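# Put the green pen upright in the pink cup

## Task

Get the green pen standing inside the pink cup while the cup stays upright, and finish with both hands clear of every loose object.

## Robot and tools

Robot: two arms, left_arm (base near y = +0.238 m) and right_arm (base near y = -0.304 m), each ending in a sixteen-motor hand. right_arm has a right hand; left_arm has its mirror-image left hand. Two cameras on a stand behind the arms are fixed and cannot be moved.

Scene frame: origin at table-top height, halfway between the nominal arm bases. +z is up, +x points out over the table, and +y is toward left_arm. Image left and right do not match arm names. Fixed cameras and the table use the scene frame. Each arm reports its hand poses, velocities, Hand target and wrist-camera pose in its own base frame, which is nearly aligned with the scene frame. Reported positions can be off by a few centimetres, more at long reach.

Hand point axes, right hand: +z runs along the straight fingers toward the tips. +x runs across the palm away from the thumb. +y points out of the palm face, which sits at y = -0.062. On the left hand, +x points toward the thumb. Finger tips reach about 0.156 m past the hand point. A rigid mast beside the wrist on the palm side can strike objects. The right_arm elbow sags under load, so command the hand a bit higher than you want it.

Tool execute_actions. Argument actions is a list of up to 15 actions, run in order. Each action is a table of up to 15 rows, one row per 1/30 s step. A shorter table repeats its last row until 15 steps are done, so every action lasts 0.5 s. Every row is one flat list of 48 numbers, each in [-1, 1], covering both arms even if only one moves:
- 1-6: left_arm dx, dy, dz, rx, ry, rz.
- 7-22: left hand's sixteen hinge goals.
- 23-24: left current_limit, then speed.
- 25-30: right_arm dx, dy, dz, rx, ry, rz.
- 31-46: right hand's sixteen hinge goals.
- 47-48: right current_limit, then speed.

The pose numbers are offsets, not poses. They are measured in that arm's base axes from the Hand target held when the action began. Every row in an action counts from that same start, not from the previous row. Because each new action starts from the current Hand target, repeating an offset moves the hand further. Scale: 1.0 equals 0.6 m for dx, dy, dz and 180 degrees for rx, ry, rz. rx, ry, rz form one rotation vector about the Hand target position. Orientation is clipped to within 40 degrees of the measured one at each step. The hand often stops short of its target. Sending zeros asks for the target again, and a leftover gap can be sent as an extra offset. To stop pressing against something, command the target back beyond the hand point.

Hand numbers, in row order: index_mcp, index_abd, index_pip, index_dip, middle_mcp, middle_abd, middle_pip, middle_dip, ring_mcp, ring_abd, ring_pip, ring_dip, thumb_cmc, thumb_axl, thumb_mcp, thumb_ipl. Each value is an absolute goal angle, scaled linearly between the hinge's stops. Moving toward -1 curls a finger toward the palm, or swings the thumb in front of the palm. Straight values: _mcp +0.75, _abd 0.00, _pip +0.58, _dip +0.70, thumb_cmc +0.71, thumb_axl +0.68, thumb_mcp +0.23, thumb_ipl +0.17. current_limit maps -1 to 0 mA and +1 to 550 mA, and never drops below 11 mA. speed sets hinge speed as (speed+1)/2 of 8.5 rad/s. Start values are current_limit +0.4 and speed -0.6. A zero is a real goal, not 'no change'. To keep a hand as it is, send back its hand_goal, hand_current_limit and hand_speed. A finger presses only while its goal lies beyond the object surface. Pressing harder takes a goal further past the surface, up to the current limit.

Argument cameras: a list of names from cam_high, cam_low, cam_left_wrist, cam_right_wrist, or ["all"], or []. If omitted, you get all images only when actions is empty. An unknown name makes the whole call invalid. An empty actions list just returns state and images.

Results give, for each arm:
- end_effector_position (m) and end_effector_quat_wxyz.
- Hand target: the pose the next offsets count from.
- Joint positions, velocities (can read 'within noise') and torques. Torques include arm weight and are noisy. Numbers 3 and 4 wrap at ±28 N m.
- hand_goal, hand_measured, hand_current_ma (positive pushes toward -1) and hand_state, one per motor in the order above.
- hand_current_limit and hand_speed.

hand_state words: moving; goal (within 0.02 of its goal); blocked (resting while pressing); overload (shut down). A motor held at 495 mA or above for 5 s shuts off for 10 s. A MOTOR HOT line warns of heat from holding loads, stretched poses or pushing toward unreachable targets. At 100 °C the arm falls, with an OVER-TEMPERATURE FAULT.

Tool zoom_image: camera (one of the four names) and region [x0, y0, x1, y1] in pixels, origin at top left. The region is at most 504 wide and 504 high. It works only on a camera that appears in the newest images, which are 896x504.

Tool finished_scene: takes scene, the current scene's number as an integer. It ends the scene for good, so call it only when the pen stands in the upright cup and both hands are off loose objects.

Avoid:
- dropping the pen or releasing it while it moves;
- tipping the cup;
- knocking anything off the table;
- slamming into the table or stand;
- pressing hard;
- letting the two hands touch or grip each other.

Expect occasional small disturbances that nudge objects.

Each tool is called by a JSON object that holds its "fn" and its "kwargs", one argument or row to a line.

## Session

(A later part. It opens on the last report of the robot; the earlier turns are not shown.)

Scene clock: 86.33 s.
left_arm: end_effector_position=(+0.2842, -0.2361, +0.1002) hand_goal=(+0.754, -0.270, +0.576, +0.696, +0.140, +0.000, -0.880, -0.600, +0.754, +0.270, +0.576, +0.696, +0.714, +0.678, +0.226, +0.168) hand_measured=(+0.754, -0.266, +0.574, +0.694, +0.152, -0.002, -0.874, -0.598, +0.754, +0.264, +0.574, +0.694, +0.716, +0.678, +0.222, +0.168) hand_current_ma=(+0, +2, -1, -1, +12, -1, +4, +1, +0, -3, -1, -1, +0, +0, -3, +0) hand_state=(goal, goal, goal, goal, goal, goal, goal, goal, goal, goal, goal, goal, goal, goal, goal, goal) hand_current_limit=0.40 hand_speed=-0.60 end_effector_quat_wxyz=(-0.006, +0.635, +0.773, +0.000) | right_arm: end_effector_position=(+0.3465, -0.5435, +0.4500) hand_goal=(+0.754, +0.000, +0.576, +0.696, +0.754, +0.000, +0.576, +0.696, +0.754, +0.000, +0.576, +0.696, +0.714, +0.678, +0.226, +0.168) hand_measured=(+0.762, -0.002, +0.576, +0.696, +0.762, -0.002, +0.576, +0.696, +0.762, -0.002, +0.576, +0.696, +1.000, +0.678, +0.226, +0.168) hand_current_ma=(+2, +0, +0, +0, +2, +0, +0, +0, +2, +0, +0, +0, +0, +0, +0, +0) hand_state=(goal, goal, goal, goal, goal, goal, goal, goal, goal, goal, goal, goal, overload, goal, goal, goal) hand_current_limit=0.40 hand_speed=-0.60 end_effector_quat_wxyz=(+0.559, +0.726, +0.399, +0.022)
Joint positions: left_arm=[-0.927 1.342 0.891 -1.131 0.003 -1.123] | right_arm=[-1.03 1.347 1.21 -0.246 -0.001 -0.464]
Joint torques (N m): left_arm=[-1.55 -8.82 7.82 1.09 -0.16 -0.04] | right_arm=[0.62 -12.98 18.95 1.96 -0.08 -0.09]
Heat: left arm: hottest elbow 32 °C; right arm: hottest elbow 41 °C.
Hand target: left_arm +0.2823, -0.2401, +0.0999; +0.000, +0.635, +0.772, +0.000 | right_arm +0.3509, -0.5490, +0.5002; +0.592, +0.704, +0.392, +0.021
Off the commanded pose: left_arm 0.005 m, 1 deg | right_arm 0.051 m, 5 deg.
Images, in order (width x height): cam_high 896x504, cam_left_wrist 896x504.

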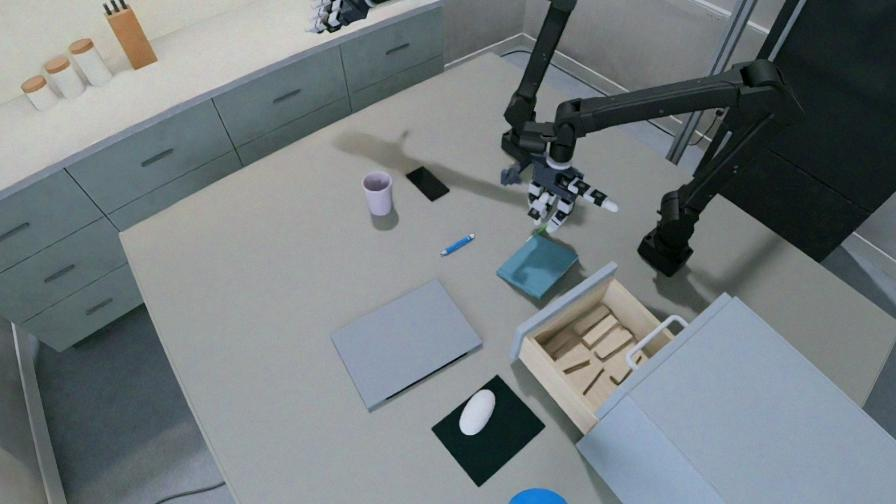

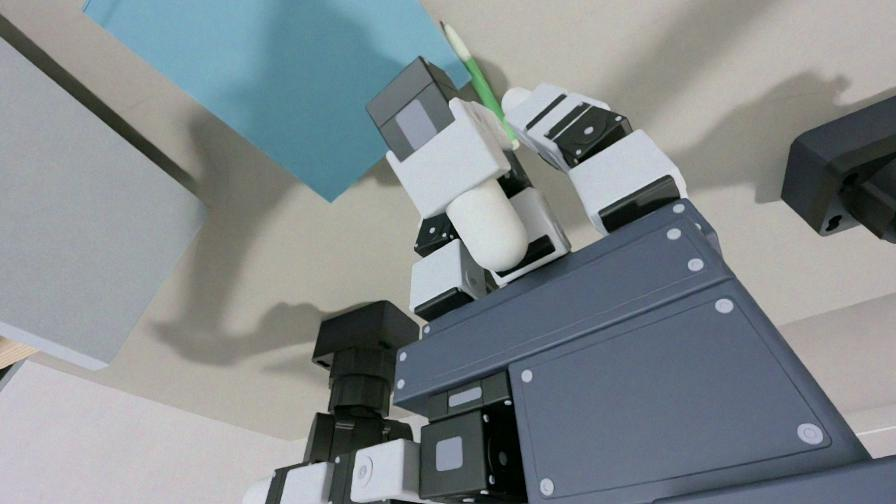

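{"fn": "execute_actions", "kwargs": {
  "actions": [
    [[0,0,-0.035,0,0,0,0.754,-0.27,0.576,0.696,0.14,0,-0.88,-0.6,0.754,0.27,0.576,0.696,0.714,0.678,0.226,0.168,0.4,-0.6,0,0,0,0,0,0,0.754,0,0.576,0.696,0.754,0,0.576,0.696,0.754,0,0.576,0.696,0.714,0.678,0.226,0.168,0.4,-0.6]],
    [[0,-0.05,0,0,0,0,0.754,-0.27,0.576,0.696,0.14,0,-0.88,-0.6,0.754,0.27,0.576,0.696,0.714,0.678,0.226,0.168,0.4,-0.6,0,0,0,0,0,0,0.754,0,0.576,0.696,0.754,0,0.576,0.696,0.754,0,0.576,0.696,0.714,0.678,0.226,0.168,0.4,-0.6]],
    [[0.01,-0.05,0,0,0,0,0.754,-0.27,0.576,0.696,0.14,0,-0.88,-0.6,0.754,0.27,0.576,0.696,0.714,0.678,0.226,0.168,0.4,-0.6,0,0,0,0,0,0,0.754,0,0.576,0.696,0.754,0,0.576,0.696,0.754,0,0.576,0.696,0.714,0.678,0.226,0.168,0.4,-0.6]]
  ],
  "cameras": ["cam_high","cam_left_wrist"]
}}

{"fn": "zoom_image", "kwargs": {
  "camera": "cam_left_wrist",
  "region": [380, 0, 580, 200]
}}

{"fn": "zoom_image", "kwargs": {
  "camera": "cam_high",
  "region": [480, 160, 600, 260]
}}

Scene clock: 88.50 s.
left_arm: end_effector_position=(+0.2825, -0.2640, +0.0835) hand_goal=(+0.754, -0.270, +0.576, +0.696, +0.140, +0.000, -0.880, -0.600, +0.754, +0.270, +0.576, +0.696, +0.714, +0.678, +0.226, +0.168) hand_measured=(+0.738, -0.148, +0.564, +0.690, +0.150, -0.002, -0.874, -0.598, +0.748, +0.304, +0.572, +0.694, +0.716, +0.678, +0.222, +0.168) hand_current_ma=(-19, +305, -11, -3, +11, -1, +4, +1, -4, +45, -2, -1, +0, +0, -3, +0) hand_state=(goal, blocked, goal, goal, goal, goal, goal, goal, goal, blocked, goal, goal, goal, goal, goal, goal) hand_current_limit=0.40 hand_speed=-0.60 end_effector_quat_wxyz=(-0.020, +0.626, +0.779, +0.020) | right_arm: end_effector_position=(+0.3465, -0.5435, +0.4500) hand_goal=(+0.754, +0.000, +0.576, +0.696, +0.754, +0.000, +0.576, +0.696, +0.754, +0.000, +0.576, +0.696, +0.714, +0.678, +0.226, +0.168) hand_measured=(+0.762, -0.002, +0.576, +0.696, +0.762, -0.002, +0.576, +0.696, +0.762, -0.002, +0.576, +0.696, +1.000, +0.678, +0.226, +0.168) hand_current_ma=(+2, +0, +0, +0, +2, +0, +0, +0, +2, +0, +0, +0, +0, +0, +0, +0) hand_state=(goal, goal, goal, goal, goal, goal, goal, goal, goal, goal, goal, goal, overload, goal, goal, goal) hand_current_limit=0.40 hand_speed=-0.60 end_effector_quat_wxyz=(+0.559, +0.726, +0.399, +0.022)
Joint positions: left_arm=[-0.991 1.454 0.946 -1.113 -0.026 -1.209] | right_arm=[-1.03 1.347 1.21 -0.246 -0.001 -0.464]
Joint torques (N m): left_arm=[-3.25 -6.53 11.7 2.66 0.83 0.03] | right_arm=[0.62 -12.98 18.95 1.96 -0.08 -0.08]
Heat: left arm: hottest elbow 33 °C; right arm: hottest elbow 41 °C.
Hand target: left_arm +0.2883, -0.3002, +0.0790; +0.000, +0.636, +0.772, +0.000 | right_arm +0.3509, -0.5490, +0.5002; +0.592, +0.704, +0.392, +0.021
Off the commanded pose: left_arm 0.037 m, 4 deg | right_arm 0.051 m, 5 deg.
Images, in order (width x height): cam_high 896x504, cam_left_wrist 896x504.

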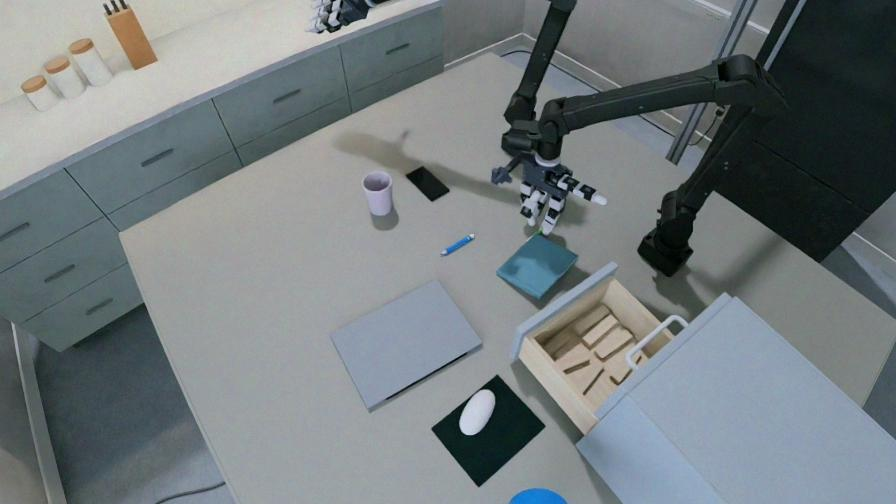

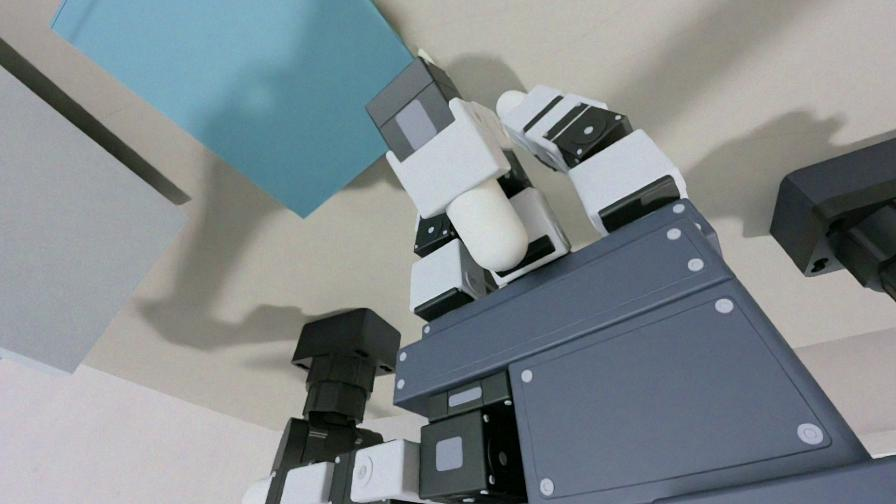

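Scaled by 2.520 from the camera's 896x504 image, which has a finer 1280x720 frame.

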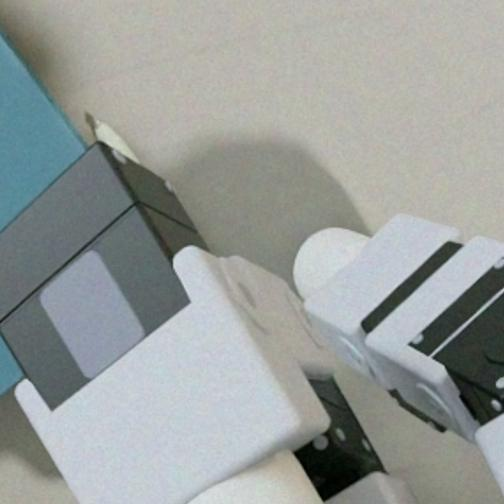

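Scaled by 4.200 from the camera's 896x504 image, which has a finer 1280x720 frame.

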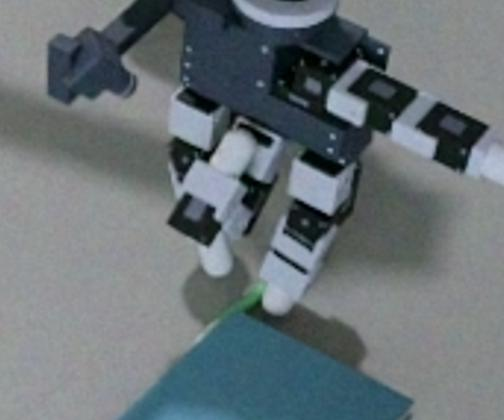

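{"fn": "execute_actions", "kwargs": {
  "actions": [
    [[0,0.02,0.07,0,0,0,0.754,-0.2,0.576,0.696,0.14,0,-0.88,-0.6,0.754,0.2,0.576,0.696,0.714,0.678,0.226,0.168,0.4,-0.6,0,0,0,0,0,0,0.754,0,0.576,0.696,0.754,0,0.576,0.696,0.754,0,0.576,0.696,0.714,0.678,0.226,0.168,0.4,-0.6]]
  ],
  "cameras": ["cam_high","cam_left_wrist"]
}}

{"fn": "zoom_image", "kwargs": {
  "camera": "cam_left_wrist",
  "region": [380, 0, 580, 200]
}}

{"fn": "zoom_image", "kwargs": {
  "camera": "cam_high",
  "region": [480, 160, 600, 260]
}}

Scene clock: 93.37 s.
left_arm: end_effector_position=(+0.2811, -0.2696, +0.1006) hand_goal=(+0.754, -0.200, +0.576, +0.696, +0.140, +0.000, -0.880, -0.600, +0.754, +0.200, +0.576, +0.696, +0.714, +0.678, +0.226, +0.168) hand_measured=(+0.750, -0.196, +0.572, +0.694, +0.150, -0.002, -0.874, -0.598, +0.750, +0.202, +0.574, +0.694, +0.716, +0.678, +0.222, +0.168) hand_current_ma=(-3, +2, -2, -1, +11, -1, +4, +1, -3, +1, -2, -1, +0, +0, -3, +0) hand_state=(goal, goal, goal, goal, goal, goal, goal, goal, goal, goal, goal, goal, goal, goal, goal, goal) hand_current_limit=0.40 hand_speed=-0.60 end_effector_quat_wxyz=(-0.021, +0.628, +0.778, +0.008) | right_arm: end_effector_position=(+0.3465, -0.5435, +0.4500) hand_goal=(+0.754, +0.000, +0.576, +0.696, +0.754, +0.000, +0.576, +0.696, +0.754, +0.000, +0.576, +0.696, +0.714, +0.678, +0.226, +0.168) hand_measured=(+0.762, -0.002, +0.576, +0.696, +0.762, -0.002, +0.576, +0.696, +0.762, -0.002, +0.576, +0.696, +1.000, +0.678, +0.226, +0.168) hand_current_ma=(+2, +0, +0, +0, +2, +0, +0, +0, +2, +0, +0, +0, +0, +0, +0, +0) hand_state=(goal, goal, goal, goal, goal, goal, goal, goal, goal, goal, goal, goal, overload, goal, goal, goal) hand_current_limit=0.40 hand_speed=-0.60 end_effector_quat_wxyz=(+0.559, +0.726, +0.399, +0.022)
Joint positions: left_arm=[-0.991 1.435 0.983 -1.165 -0.002 -1.203] | right_arm=[-1.03 1.347 1.21 -0.246 -0.001 -0.464]
Joint torques (N m): left_arm=[-1.55 -10.93 12.16 0.12 0.02 0.15] | right_arm=[0.67 -13.04 18.93 1.96 -0.08 -0.08]
Heat: left arm: hottest elbow 33 °C; right arm: hottest elbow 42 °C.
Hand target: left_arm +0.2883, -0.2882, +0.1210; +0.000, +0.635, +0.772, +0.000 | right_arm +0.3509, -0.5490, +0.5002; +0.592, +0.704, +0.392, +0.021
Off the commanded pose: left_arm 0.029 m, 3 deg | right_arm 0.051 m, 5 deg.
Images, in order (width x height): cam_high 896x504, cam_left_wrist 896x504.

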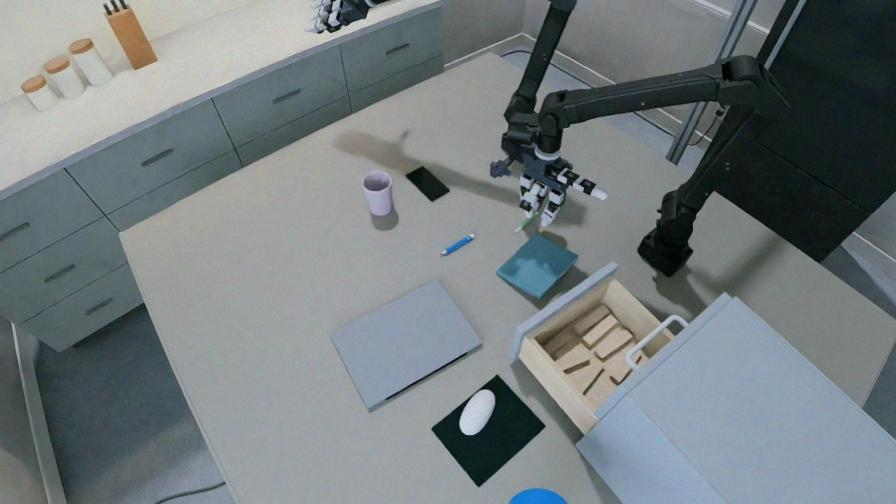

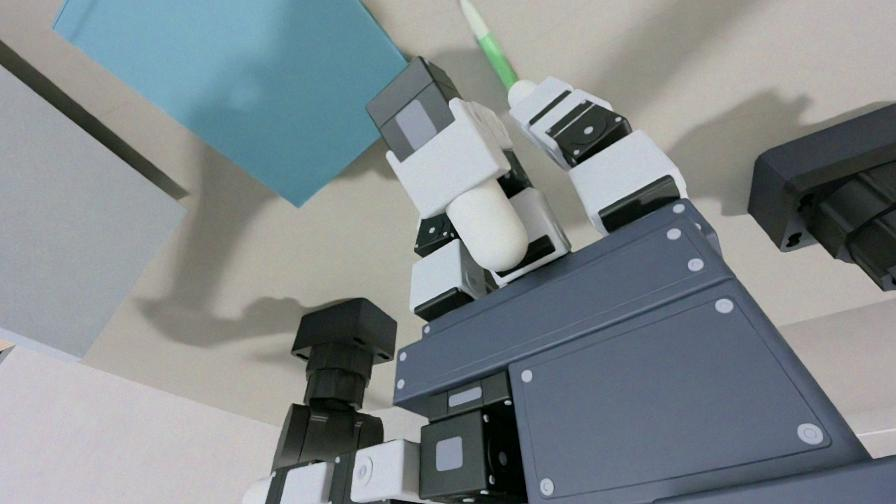

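Scaled by 2.520 from the camera's 896x504 image, which has a finer 1280x720 frame.

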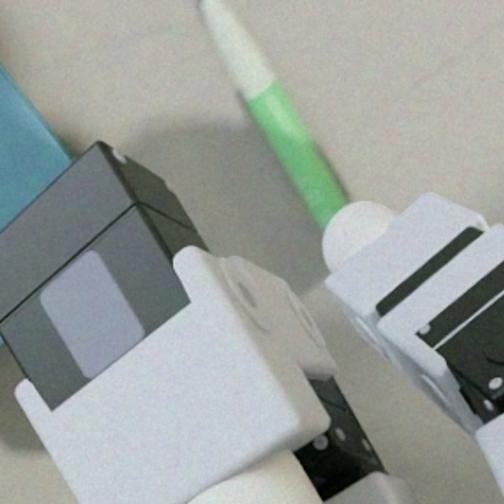

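Scaled by 4.200 from the camera's 896x504 image, which has a finer 1280x720 frame.

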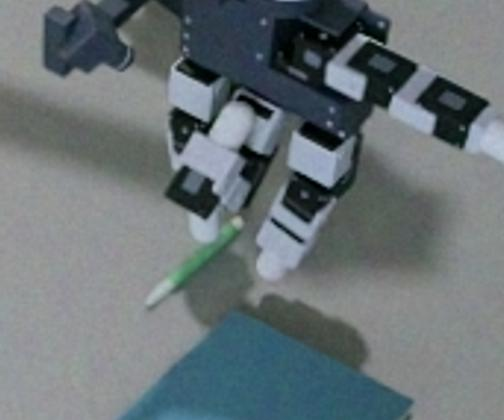

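{"fn": "execute_actions", "kwargs": {
  "actions": [
    [[0.026,0.0037,0.08,0,0,0,0.849,-0.2,0.576,0.696,0.14,0,-0.88,-0.6,0.849,0.2,0.576,0.696,0.714,0.678,0.226,0.168,0.4,-0.6,0,0,0,0,0,0,0.754,0,0.576,0.696,0.754,0,0.576,0.696,0.754,0,0.576,0.696,0.714,0.678,0.226,0.168,0.4,-0.6]],
    [[0,0,0,0,0,0,0.849,-0.27,0.576,0.696,0.483,0,0.576,0.696,0.849,0.27,0.576,0.696,0.714,0.678,0.226,0.168,0.4,-0.6,0,0,0,0,0,0,0.754,0,0.576,0.696,0.754,0,0.576,0.696,0.754,0,0.576,0.696,0.714,0.678,0.226,0.168,0.4,-0.6]],
    [[0,0,-0.055,0,0,0,0.849,-0.27,0.576,0.696,0.483,0,0.576,0.696,0.849,0.27,0.576,0.696,0.714,0.678,0.226,0.168,0.4,-0.6,0,0,0,0,0,0,0.754,0,0.576,0.696,0.754,0,0.576,0.696,0.754,0,0.576,0.696,0.714,0.678,0.226,0.168,0.4,-0.6]]
  ],
  "cameras": ["cam_high","cam_left_wrist"]
}}

{"fn": "zoom_image", "kwargs": {
  "camera": "cam_left_wrist",
  "region": [360, 0, 580, 220]
}}

{"fn": "zoom_image", "kwargs": {
  "camera": "cam_high",
  "region": [480, 140, 600, 260]
}}

Scene clock: 97.43 s.
left_arm: end_effector_position=(+0.2995, -0.2881, +0.1431) hand_goal=(+0.850, -0.270, +0.576, +0.696, +0.484, +0.000, +0.576, +0.696, +0.850, +0.270, +0.576, +0.696, +0.714, +0.678, +0.226, +0.168) hand_measured=(+0.844, -0.264, +0.572, +0.694, +0.486, -0.002, +0.574, +0.694, +0.842, +0.264, +0.574, +0.694, +0.716, +0.678, +0.222, +0.168) hand_current_ma=(-5, +3, -2, -1, +0, -1, -1, -1, -6, -3, -1, -1, +0, +0, -3, +0) hand_state=(goal, goal, goal, goal, goal, goal, goal, goal, goal, goal, goal, goal, goal, goal, goal, goal) hand_current_limit=0.40 hand_speed=-0.60 end_effector_quat_wxyz=(+0.003, +0.637, +0.771, +0.000) | right_arm: end_effector_position=(+0.3465, -0.5435, +0.4500) hand_goal=(+0.754, +0.000, +0.576, +0.696, +0.754, +0.000, +0.576, +0.696, +0.754, +0.000, +0.576, +0.696, +0.714, +0.678, +0.226, +0.168) hand_measured=(+0.762, -0.002, +0.576, +0.696, +0.762, -0.002, +0.576, +0.696, +0.762, -0.002, +0.576, +0.696, +1.000, +0.678, +0.226, +0.168) hand_current_ma=(+2, +0, +0, +0, +2, +0, +0, +0, +2, +0, +0, +0, +0, +0, +0, +0) hand_state=(goal, goal, goal, goal, goal, goal, goal, goal, goal, goal, goal, goal, overload, goal, goal, goal) hand_current_limit=0.40 hand_speed=-0.60 end_effector_quat_wxyz=(+0.559, +0.726, +0.399, +0.022)
Joint positions: left_arm=[-0.977 1.418 1.085 -1.232 -0.002 -1.166] | right_arm=[-1.03 1.347 1.21 -0.246 -0.001 -0.464]
Joint torques (N m): left_arm=[0.67 -10.23 7.9 1.21 0.05 0.15] | right_arm=[0.67 -12.98 18.93 1.95 -0.08 -0.08]
Heat: left arm: hottest elbow 33 °C; right arm: hottest elbow 42 °C.
Hand target: left_arm +0.3039, -0.2860, +0.1362; +0.000, +0.636, +0.772, +0.000 | right_arm +0.3509, -0.5490, +0.5002; +0.592, +0.704, +0.392, +0.021
Off the commanded pose: left_arm 0.009 m, 0 deg | right_arm 0.051 m, 5 deg.
Images, in order (width x height): cam_high 896x504, cam_left_wrist 896x504.

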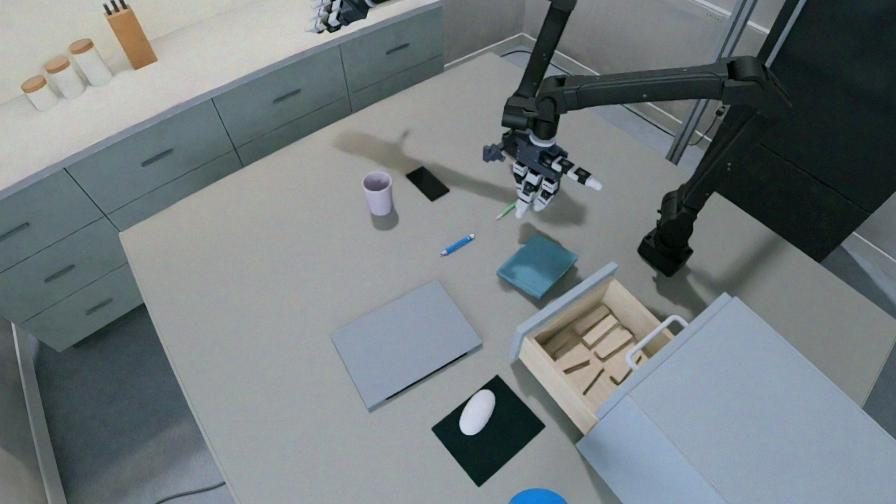

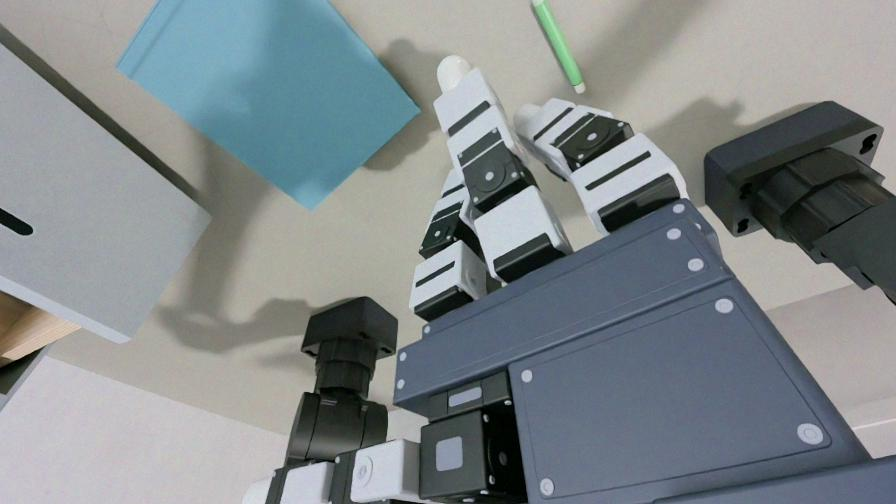

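Scaled by 2.291 from the camera's 896x504 image, which has a finer 1280x720 frame.

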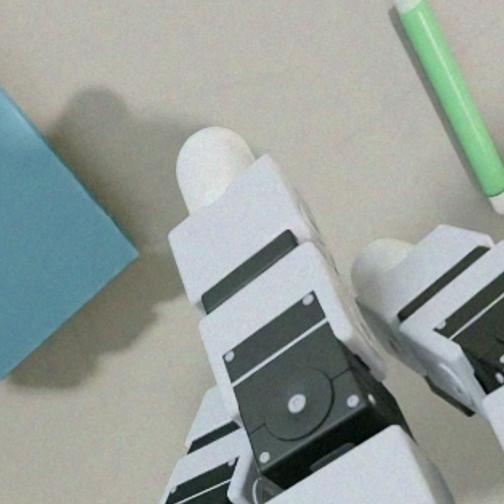

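Scaled by 4.200 from the camera's 896x504 image, which has a finer 1280x720 frame.

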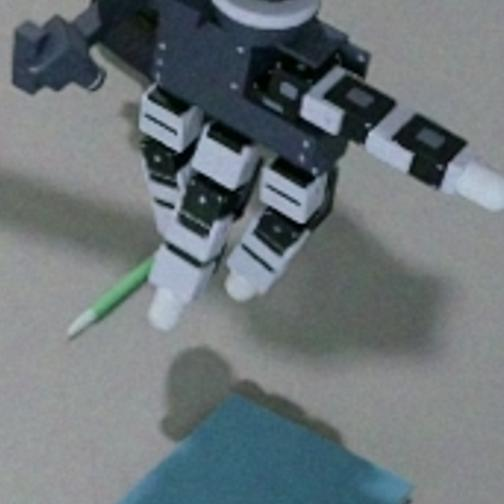

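{"fn": "execute_actions", "kwargs": {
  "actions": [
    [[0.0243,-0.0992,0.0,0,0,-0.011,0.849,-0.27,0.576,0.696,0.483,0,0.576,0.696,0.849,0.27,0.576,0.696,0.714,0.678,0.226,0.168,0.4,-0.6,0,0,0,0,0,0,0.754,0,0.576,0.696,0.754,0,0.576,0.696,0.754,0,0.576,0.696,0.714,0.678,0.226,0.168,0.4,-0.6]]
  ],
  "cameras": ["cam_high","cam_left_wrist"]
}}

{"fn": "zoom_image", "kwargs": {
  "camera": "cam_left_wrist",
  "region": [360, 0, 580, 220]
}}

{"fn": "zoom_image", "kwargs": {
  "camera": "cam_high",
  "region": [460, 120, 580, 240]
}}

Scene clock: 98.73 s.
left_arm: end_effector_position=(+0.3116, -0.3263, +0.1204) hand_goal=(+0.850, -0.270, +0.576, +0.696, +0.484, +0.000, +0.576, +0.696, +0.850, +0.270, +0.576, +0.696, +0.714, +0.678, +0.226, +0.168) hand_measured=(+0.844, -0.266, +0.572, +0.694, +0.486, -0.002, +0.574, +0.694, +0.844, +0.266, +0.574, +0.694, +0.716, +0.678, +0.222, +0.168) hand_current_ma=(-4, +2, -2, -1, +0, -1, -1, -1, -5, -2, -1, -1, +0, +0, -3, +0) hand_state=(goal, goal, goal, goal, goal, goal, goal, goal, goal, goal, goal, goal, goal, goal, goal, goal) hand_current_limit=0.40 hand_speed=-0.60 end_effector_quat_wxyz=(-0.019, +0.647, +0.762, +0.006) | right_arm: end_effector_position=(+0.3465, -0.5435, +0.4500) hand_goal=(+0.754, +0.000, +0.576, +0.696, +0.754, +0.000, +0.576, +0.696, +0.754, +0.000, +0.576, +0.696, +0.714, +0.678, +0.226, +0.168) hand_measured=(+0.762, -0.002, +0.576, +0.696, +0.762, -0.002, +0.576, +0.696, +0.762, -0.002, +0.576, +0.696, +1.000, +0.678, +0.226, +0.168) hand_current_ma=(+2, +0, +0, +0, +2, +0, +0, +0, +2, +0, +0, +0, +0, +0, +0, +0) hand_state=(goal, goal, goal, goal, goal, goal, goal, goal, goal, goal, goal, goal, overload, goal, goal, goal) hand_current_limit=0.40 hand_speed=-0.60 end_effector_quat_wxyz=(+0.559, +0.726, +0.399, +0.022)
Joint positions: left_arm=[-1.002 1.56 1.18 -1.232 -0.001 -1.166] | right_arm=[-1.03 1.347 1.21 -0.246 -0.001 -0.464]
Joint torques (N m): left_arm=[-1.96 -12.04 12.57 0.43 -0.04 0.05] | right_arm=[0.56 -12.98 18.93 1.96 -0.08 -0.09]
Heat: left arm: hottest elbow 33 °C; right arm: hottest elbow 42 °C.
Hand target: left_arm +0.3185, -0.3455, +0.1361; +0.000, +0.649, +0.761, +0.000 | right_arm +0.3509, -0.5490, +0.5002; +0.592, +0.704, +0.392, +0.021
Off the commanded pose: left_arm 0.026 m, 2 deg | right_arm 0.051 m, 5 deg.
Images, in order (width x height): cam_high 896x504, cam_left_wrist 896x504.

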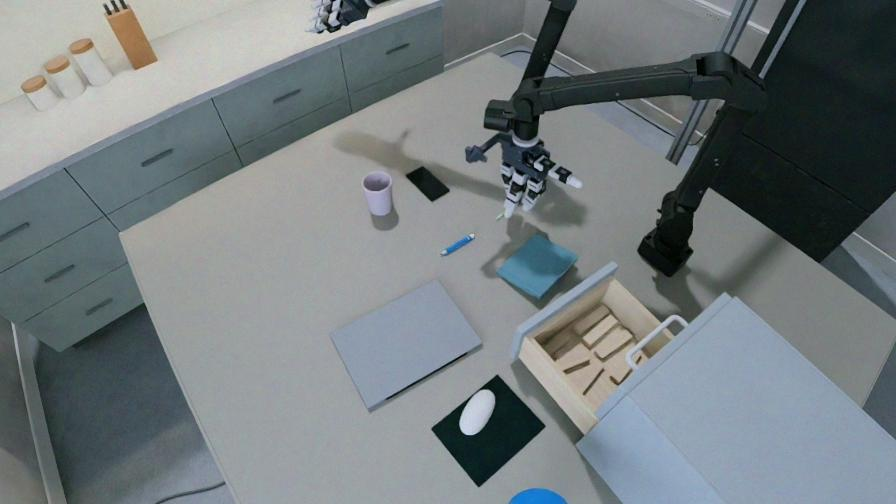

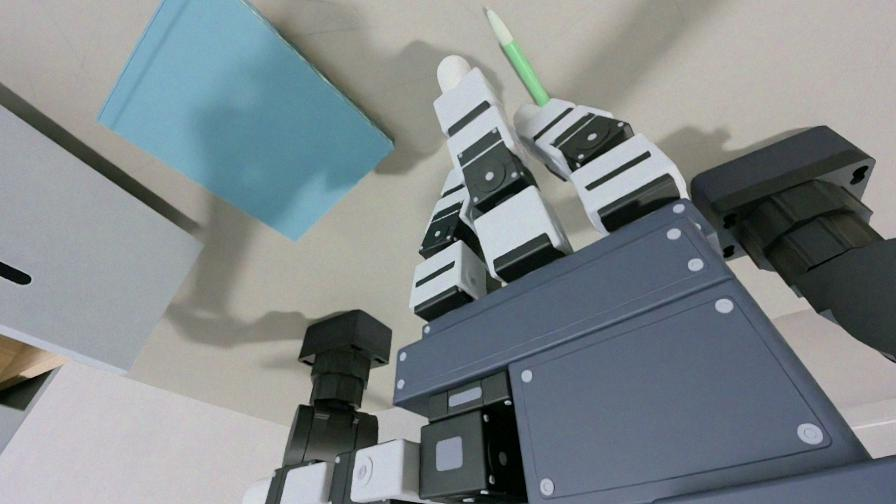

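Scaled by 2.291 from the camera's 896x504 image, which has a finer 1280x720 frame.

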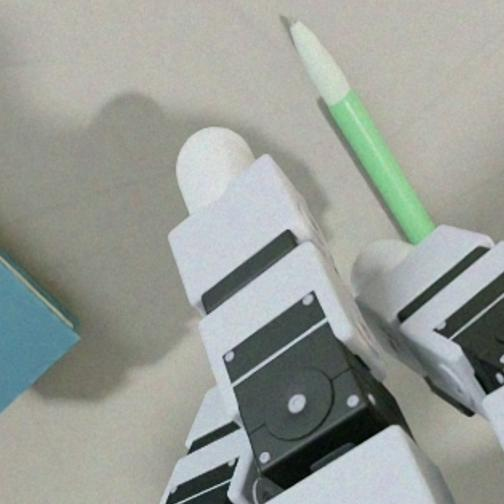

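Scaled by 4.200 from the camera's 896x504 image, which has a finer 1280x720 frame.

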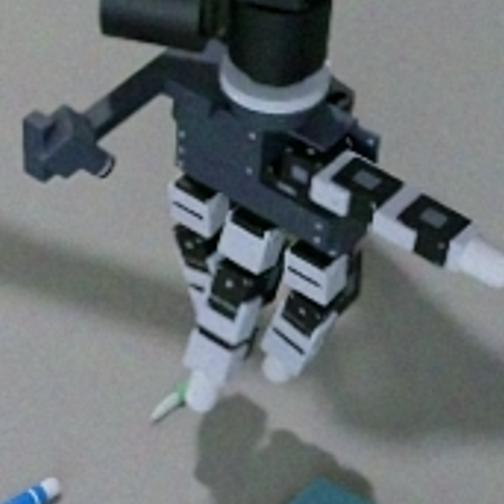

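{"fn": "execute_actions", "kwargs": {
  "actions": [
    [[-0.002,-0.0125,0.02,0,0,0,0.849,-0.27,0.576,0.696,0.483,0,0.576,0.696,0.849,0.27,0.576,0.696,0.714,0.678,0.226,0.168,0.4,-0.6,0,0,0,0,0,0,0.754,0,0.576,0.696,0.754,0,0.576,0.696,0.754,0,0.576,0.696,0.714,0.678,0.226,0.168,0.4,-0.6]],
    [[0,0,-0.065,0,0,0,0.849,-0.27,0.576,0.696,0.483,0,0.576,0.696,0.849,0.27,0.576,0.696,0.714,0.678,0.226,0.168,0.4,-0.6,0,0,0,0,0,0,0.754,0,0.576,0.696,0.754,0,0.576,0.696,0.754,0,0.576,0.696,0.714,0.678,0.226,0.168,0.4,-0.6]]
  ],
  "cameras": ["cam_high","cam_left_wrist"]
}}

{"fn": "zoom_image", "kwargs": {
  "camera": "cam_left_wrist",
  "region": [360, 0, 580, 220]
}}

{"fn": "zoom_image", "kwargs": {
  "camera": "cam_high",
  "region": [460, 140, 560, 240]
}}

Scene clock: 100.57 s.
left_arm: end_effector_position=(+0.3218, -0.3485, +0.1157) hand_goal=(+0.850, -0.270, +0.576, +0.696, +0.484, +0.000, +0.576, +0.696, +0.850, +0.270, +0.576, +0.696, +0.714, +0.678, +0.226, +0.168) hand_measured=(+0.844, -0.266, +0.572, +0.694, +0.486, -0.002, +0.574, +0.694, +0.844, +0.266, +0.574, +0.694, +0.716, +0.678, +0.222, +0.168) hand_current_ma=(-4, +2, -2, -1, +0, -1, -1, -1, -5, -2, -1, -1, +0, +0, -3, +0) hand_state=(goal, goal, goal, goal, goal, goal, goal, goal, goal, goal, goal, goal, goal, goal, goal, goal) hand_current_limit=0.40 hand_speed=-0.60 end_effector_quat_wxyz=(+0.002, +0.647, +0.762, +0.000) | right_arm: end_effector_position=(+0.3465, -0.5435, +0.4500) hand_goal=(+0.754, +0.000, +0.576, +0.696, +0.754, +0.000, +0.576, +0.696, +0.754, +0.000, +0.576, +0.696, +0.714, +0.678, +0.226, +0.168) hand_measured=(+0.762, -0.002, +0.576, +0.696, +0.762, -0.002, +0.576, +0.696, +0.762, -0.002, +0.576, +0.696, +1.000, +0.678, +0.226, +0.168) hand_current_ma=(+2, +0, +0, +0, +2, +0, +0, +0, +2, +0, +0, +0, +0, +0, +0, +0) hand_state=(goal, goal, goal, goal, goal, goal, goal, goal, goal, goal, goal, goal, overload, goal, goal, goal) hand_current_limit=0.40 hand_speed=-0.60 end_effector_quat_wxyz=(+0.559, +0.726, +0.399, +0.022)
Joint positions: left_arm=[-1.009 1.597 1.21 -1.18 -0.001 -1.172] | right_arm=[-1.03 1.347 1.21 -0.246 -0.001 -0.464]
Joint torques (N m): left_arm=[-2.32 -12.4 7.88 1.07 -0.02 0] | right_arm=[0.62 -12.98 18.92 1.96 -0.08 -0.09]
Heat: left arm: hottest elbow 33 °C; right arm: hottest elbow 43 °C.
Hand target: left_arm +0.3173, -0.3530, +0.1089; +0.000, +0.649, +0.761, +0.000 | right_arm +0.3509, -0.5490, +0.5002; +0.592, +0.704, +0.392, +0.021
Off the commanded pose: left_arm 0.009 m, 0 deg | right_arm 0.051 m, 5 deg.
Images, in order (width x height): cam_high 896x504, cam_left_wrist 896x504.

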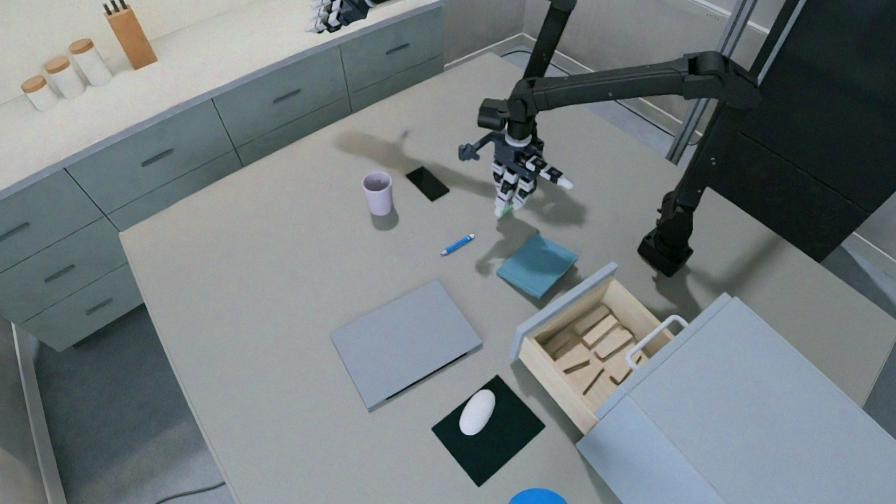

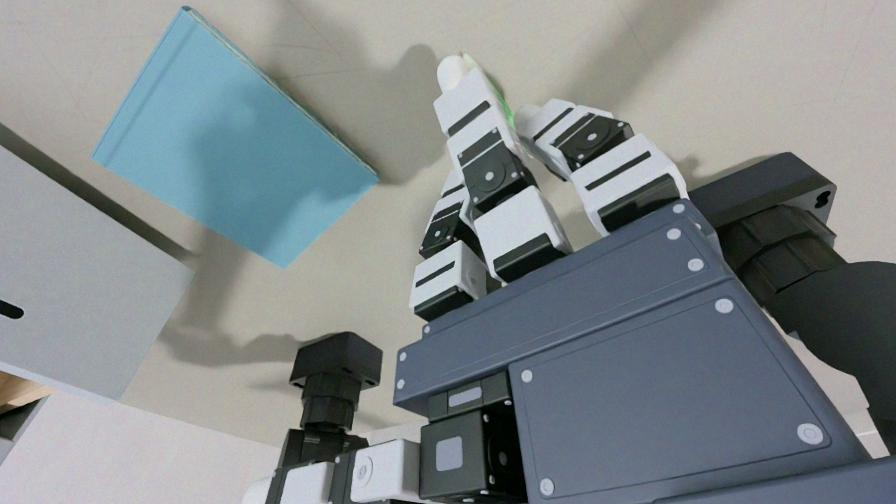

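Scaled by 2.291 from the camera's 896x504 image, which has a finer 1280x720 frame.

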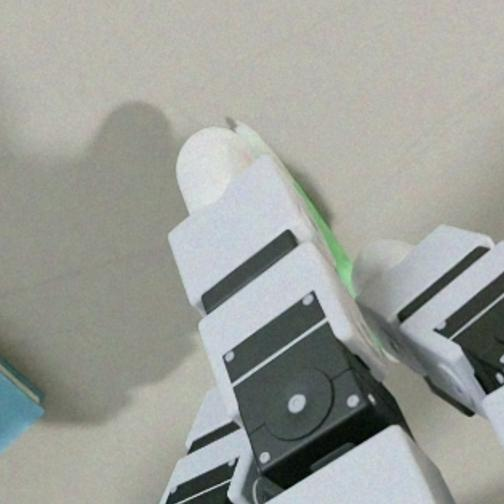

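Scaled by 5.040 from the camera's 896x504 image, which has a finer 1280x720 frame.

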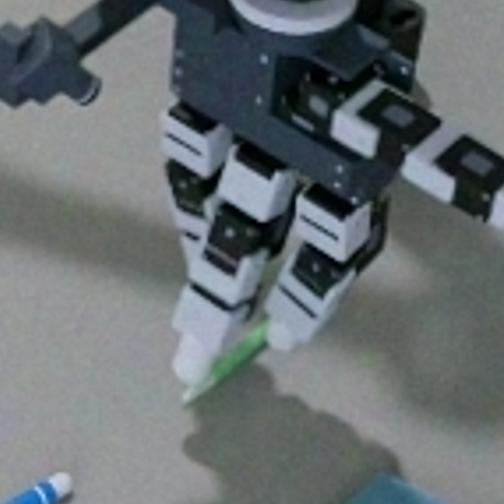

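{"fn": "execute_actions", "kwargs": {
  "actions": [
    [[-0.017,-0.0063,-0.033,0,0,0,0.849,-0.27,0.576,0.696,0.483,0,0.576,0.696,0.849,0.27,0.576,0.696,0.714,0.678,0.226,0.168,0.4,-0.6,0,0,0,0,0,0,0.754,0,0.576,0.696,0.754,0,0.576,0.696,0.754,0,0.576,0.696,0.714,0.678,0.226,0.168,0.4,-0.6]]
  ],
  "cameras": ["cam_high","cam_left_wrist"]
}}

{"fn": "zoom_image", "kwargs": {
  "camera": "cam_left_wrist",
  "region": [400, 20, 560, 180]
}}

{"fn": "zoom_image", "kwargs": {
  "camera": "cam_high",
  "region": [460, 160, 560, 260]
}}

Scene clock: 101.77 s.
left_arm: end_effector_position=(+0.3108, -0.3535, +0.0957) hand_goal=(+0.850, -0.270, +0.576, +0.696, +0.484, +0.000, +0.576, +0.696, +0.850, +0.270, +0.576, +0.696, +0.714, +0.678, +0.226, +0.168) hand_measured=(+0.844, -0.266, +0.572, +0.694, +0.486, -0.002, +0.574, +0.694, +0.844, +0.266, +0.574, +0.694, +0.716, +0.678, +0.222, +0.168) hand_current_ma=(-4, +2, -2, -1, +0, -1, -1, -1, -5, -2, -1, -1, +0, +0, -3, +0) hand_state=(goal, goal, goal, goal, goal, goal, goal, goal, goal, goal, goal, goal, goal, goal, goal, goal) hand_current_limit=0.40 hand_speed=-0.60 end_effector_quat_wxyz=(+0.002, +0.649, +0.761, +0.000) | right_arm: end_effector_position=(+0.3465, -0.5435, +0.4500) hand_goal=(+0.754, +0.000, +0.576, +0.696, +0.754, +0.000, +0.576, +0.696, +0.754, +0.000, +0.576, +0.696, +0.714, +0.678, +0.226, +0.168) hand_measured=(+0.762, -0.002, +0.576, +0.696, +0.762, -0.002, +0.576, +0.696, +0.762, -0.002, +0.576, +0.696, +1.000, +0.678, +0.226, +0.168) hand_current_ma=(+2, +0, +0, +0, +2, +0, +0, +0, +2, +0, +0, +0, +0, +0, +0, +0) hand_state=(goal, goal, goal, goal, goal, goal, goal, goal, goal, goal, goal, goal, overload, goal, goal, goal) hand_current_limit=0.40 hand_speed=-0.60 end_effector_quat_wxyz=(+0.559, +0.726, +0.399, +0.022)
Joint positions: left_arm=[-1.036 1.614 1.174 -1.127 -0.001 -1.195] | right_arm=[-1.03 1.347 1.21 -0.246 -0.001 -0.464]
Joint torques (N m): left_arm=[-1.67 -12.1 7.57 0.99 -0.07 -0.04] | right_arm=[0.67 -13.04 18.93 1.96 -0.08 -0.09]
Heat: left arm: hottest elbow 33 °C; right arm: hottest elbow 43 °C.
Hand target: left_arm +0.3070, -0.3567, +0.0891; +0.000, +0.649, +0.761, +0.000 | right_arm +0.3509, -0.5490, +0.5002; +0.592, +0.704, +0.392, +0.021
Off the commanded pose: left_arm 0.008 m, 0 deg | right_arm 0.051 m, 5 deg.
Images, in order (width x height): cam_high 896x504, cam_left_wrist 896x504.

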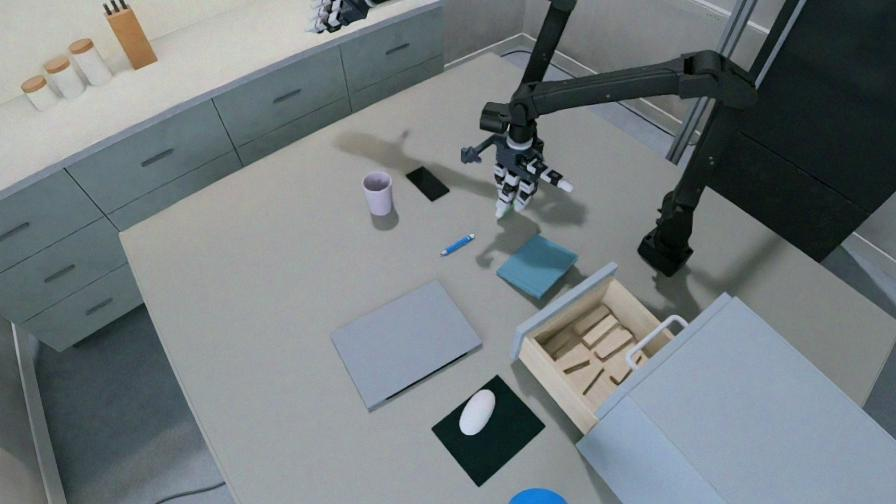

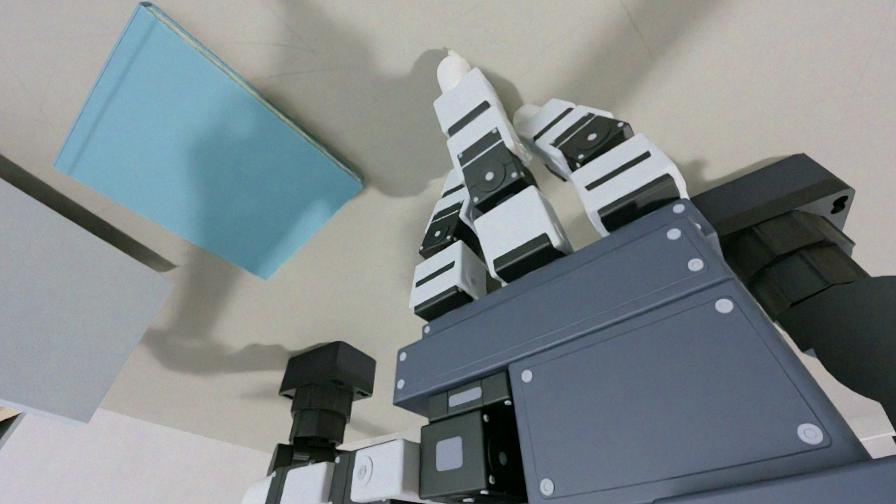

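Scaled by 3.150 from the camera's 896x504 image, which has a finer 1280x720 frame.

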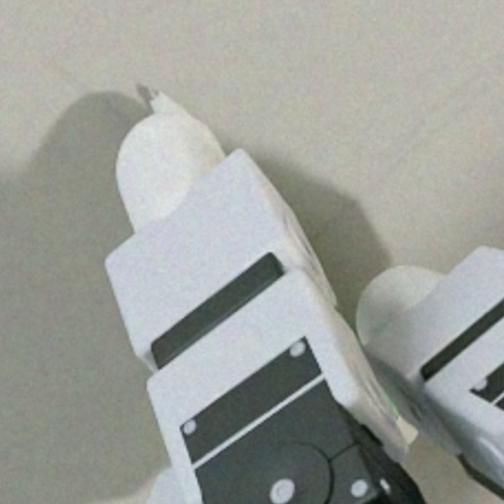

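Scaled by 5.040 from the camera's 896x504 image, which has a finer 1280x720 frame.

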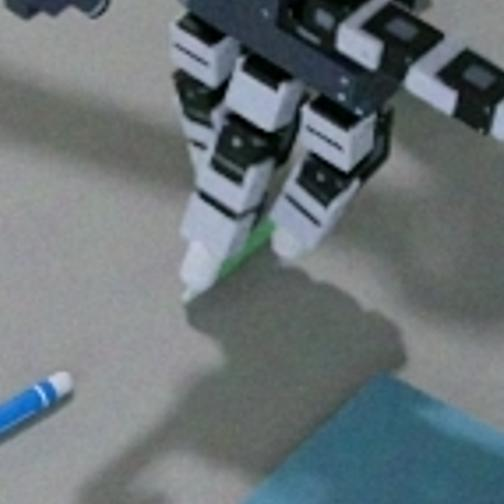

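{"fn": "execute_actions", "kwargs": {
  "actions": [
    [[0,-0.004,-0.02,0,0,0,0.849,-0.27,0.576,0.696,0.483,0,0.576,0.696,0.849,0.27,0.576,0.696,0.714,0.678,0.226,0.168,0.4,-0.6,0,0,0,0,0,0,0.754,0,0.576,0.696,0.754,0,0.576,0.696,0.754,0,0.576,0.696,0.714,0.678,0.226,0.168,0.4,-0.6]]
  ],
  "cameras": ["cam_high","cam_left_wrist"]
}}

{"fn": "zoom_image", "kwargs": {
  "camera": "cam_left_wrist",
  "region": [400, 20, 560, 180]
}}

{"fn": "zoom_image", "kwargs": {
  "camera": "cam_high",
  "region": [460, 160, 560, 260]
}}

Scene clock: 102.87 s.
left_arm: end_effector_position=(+0.3122, -0.3565, +0.0865) hand_goal=(+0.850, -0.270, +0.576, +0.696, +0.484, +0.000, +0.576, +0.696, +0.850, +0.270, +0.576, +0.696, +0.714, +0.678, +0.226, +0.168) hand_measured=(+0.844, -0.266, +0.572, +0.694, +0.482, -0.002, +0.574, +0.694, +0.844, +0.266, +0.574, +0.694, +0.716, +0.678, +0.222, +0.168) hand_current_ma=(-4, +2, -2, -1, -1, -1, -1, -1, -5, -2, -1, -1, +0, +0, -3, +0) hand_state=(goal, goal, goal, goal, goal, goal, goal, goal, goal, goal, goal, goal, goal, goal, goal, goal) hand_current_limit=0.40 hand_speed=-0.60 end_effector_quat_wxyz=(+0.005, +0.648, +0.762, -0.001) | right_arm: end_effector_position=(+0.3465, -0.5435, +0.4500) hand_goal=(+0.754, +0.000, +0.576, +0.696, +0.754, +0.000, +0.576, +0.696, +0.754, +0.000, +0.576, +0.696, +0.714, +0.678, +0.226, +0.168) hand_measured=(+0.762, -0.002, +0.576, +0.696, +0.762, -0.002, +0.576, +0.696, +0.762, -0.002, +0.576, +0.696, +1.000, +0.678, +0.226, +0.168) hand_current_ma=(+2, +0, +0, +0, +2, +0, +0, +0, +2, +0, +0, +0, +0, +0, +0, +0) hand_state=(goal, goal, goal, goal, goal, goal, goal, goal, goal, goal, goal, goal, overload, goal, goal, goal) hand_current_limit=0.40 hand_speed=-0.60 end_effector_quat_wxyz=(+0.559, +0.726, +0.399, +0.022)
Joint positions: left_arm=[-1.036 1.629 1.166 -1.097 -0.001 -1.198] | right_arm=[-1.03 1.347 1.21 -0.246 -0.001 -0.464]
Joint torques (N m): left_arm=[-2.02 -12.51 7.36 1.1 -0.05 -0.02] | right_arm=[0.67 -13.04 18.95 1.98 -0.08 -0.08]
Heat: left arm: hottest elbow 33 °C; right arm: hottest elbow 43 °C.
Hand target: left_arm +0.3071, -0.3592, +0.0772; +0.000, +0.649, +0.761, +0.000 | right_arm +0.3509, -0.5490, +0.5002; +0.592, +0.704, +0.392, +0.021
Off the commanded pose: left_arm 0.011 m, 1 deg | right_arm 0.051 m, 5 deg.
Images, in order (width x height): cam_high 896x504, cam_left_wrist 896x504.

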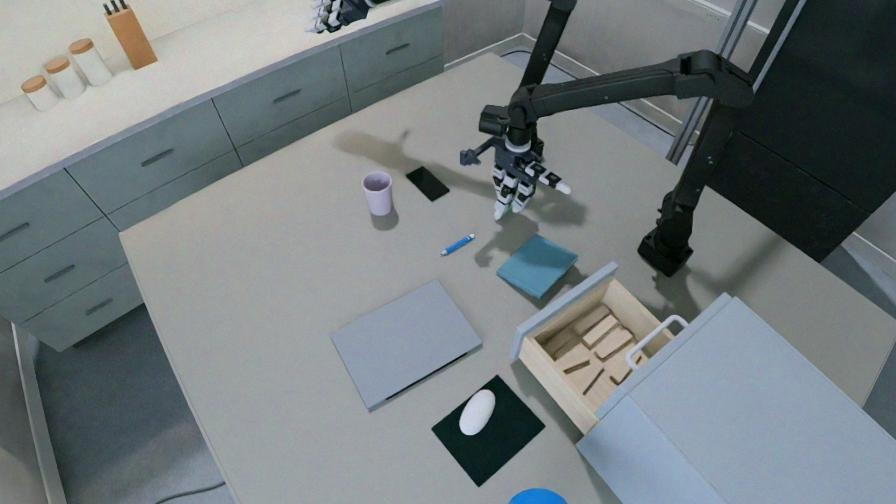

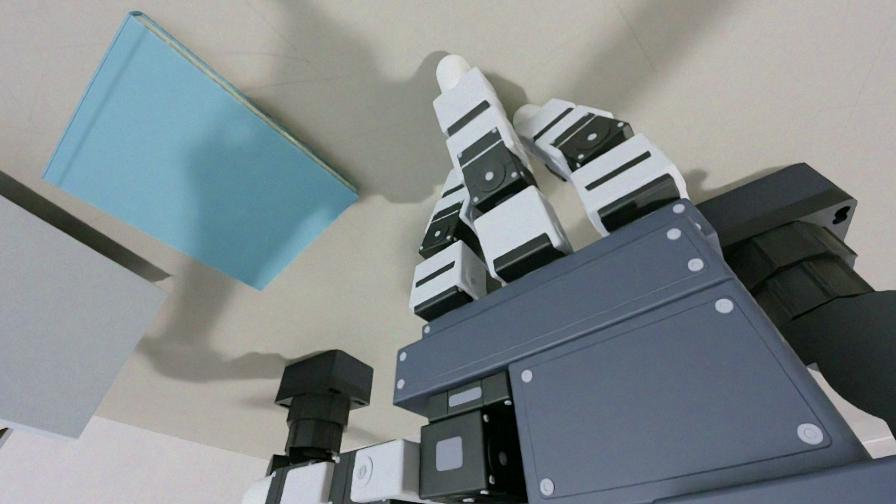

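Scaled by 3.150 from the camera's 896x504 image, which has a finer 1280x720 frame.

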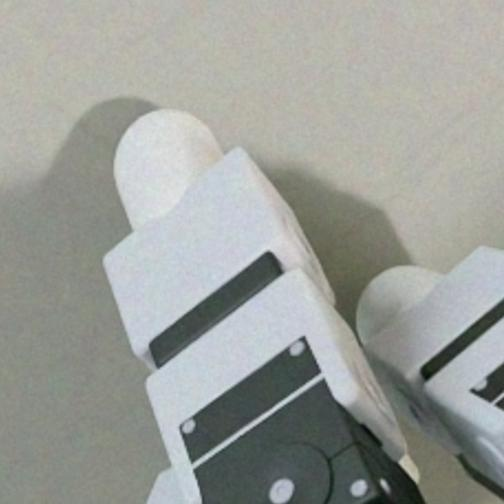

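Scaled by 5.040 from the camera's 896x504 image, which has a finer 1280x720 frame.

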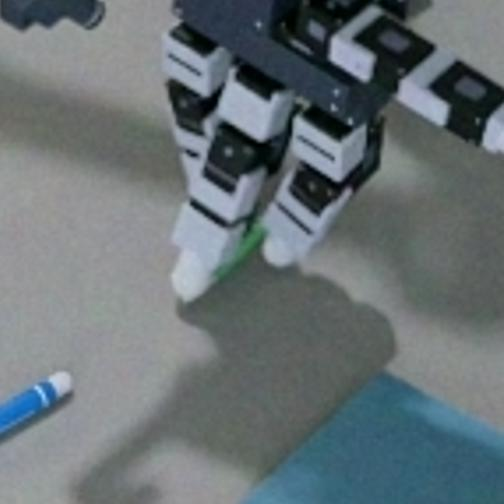

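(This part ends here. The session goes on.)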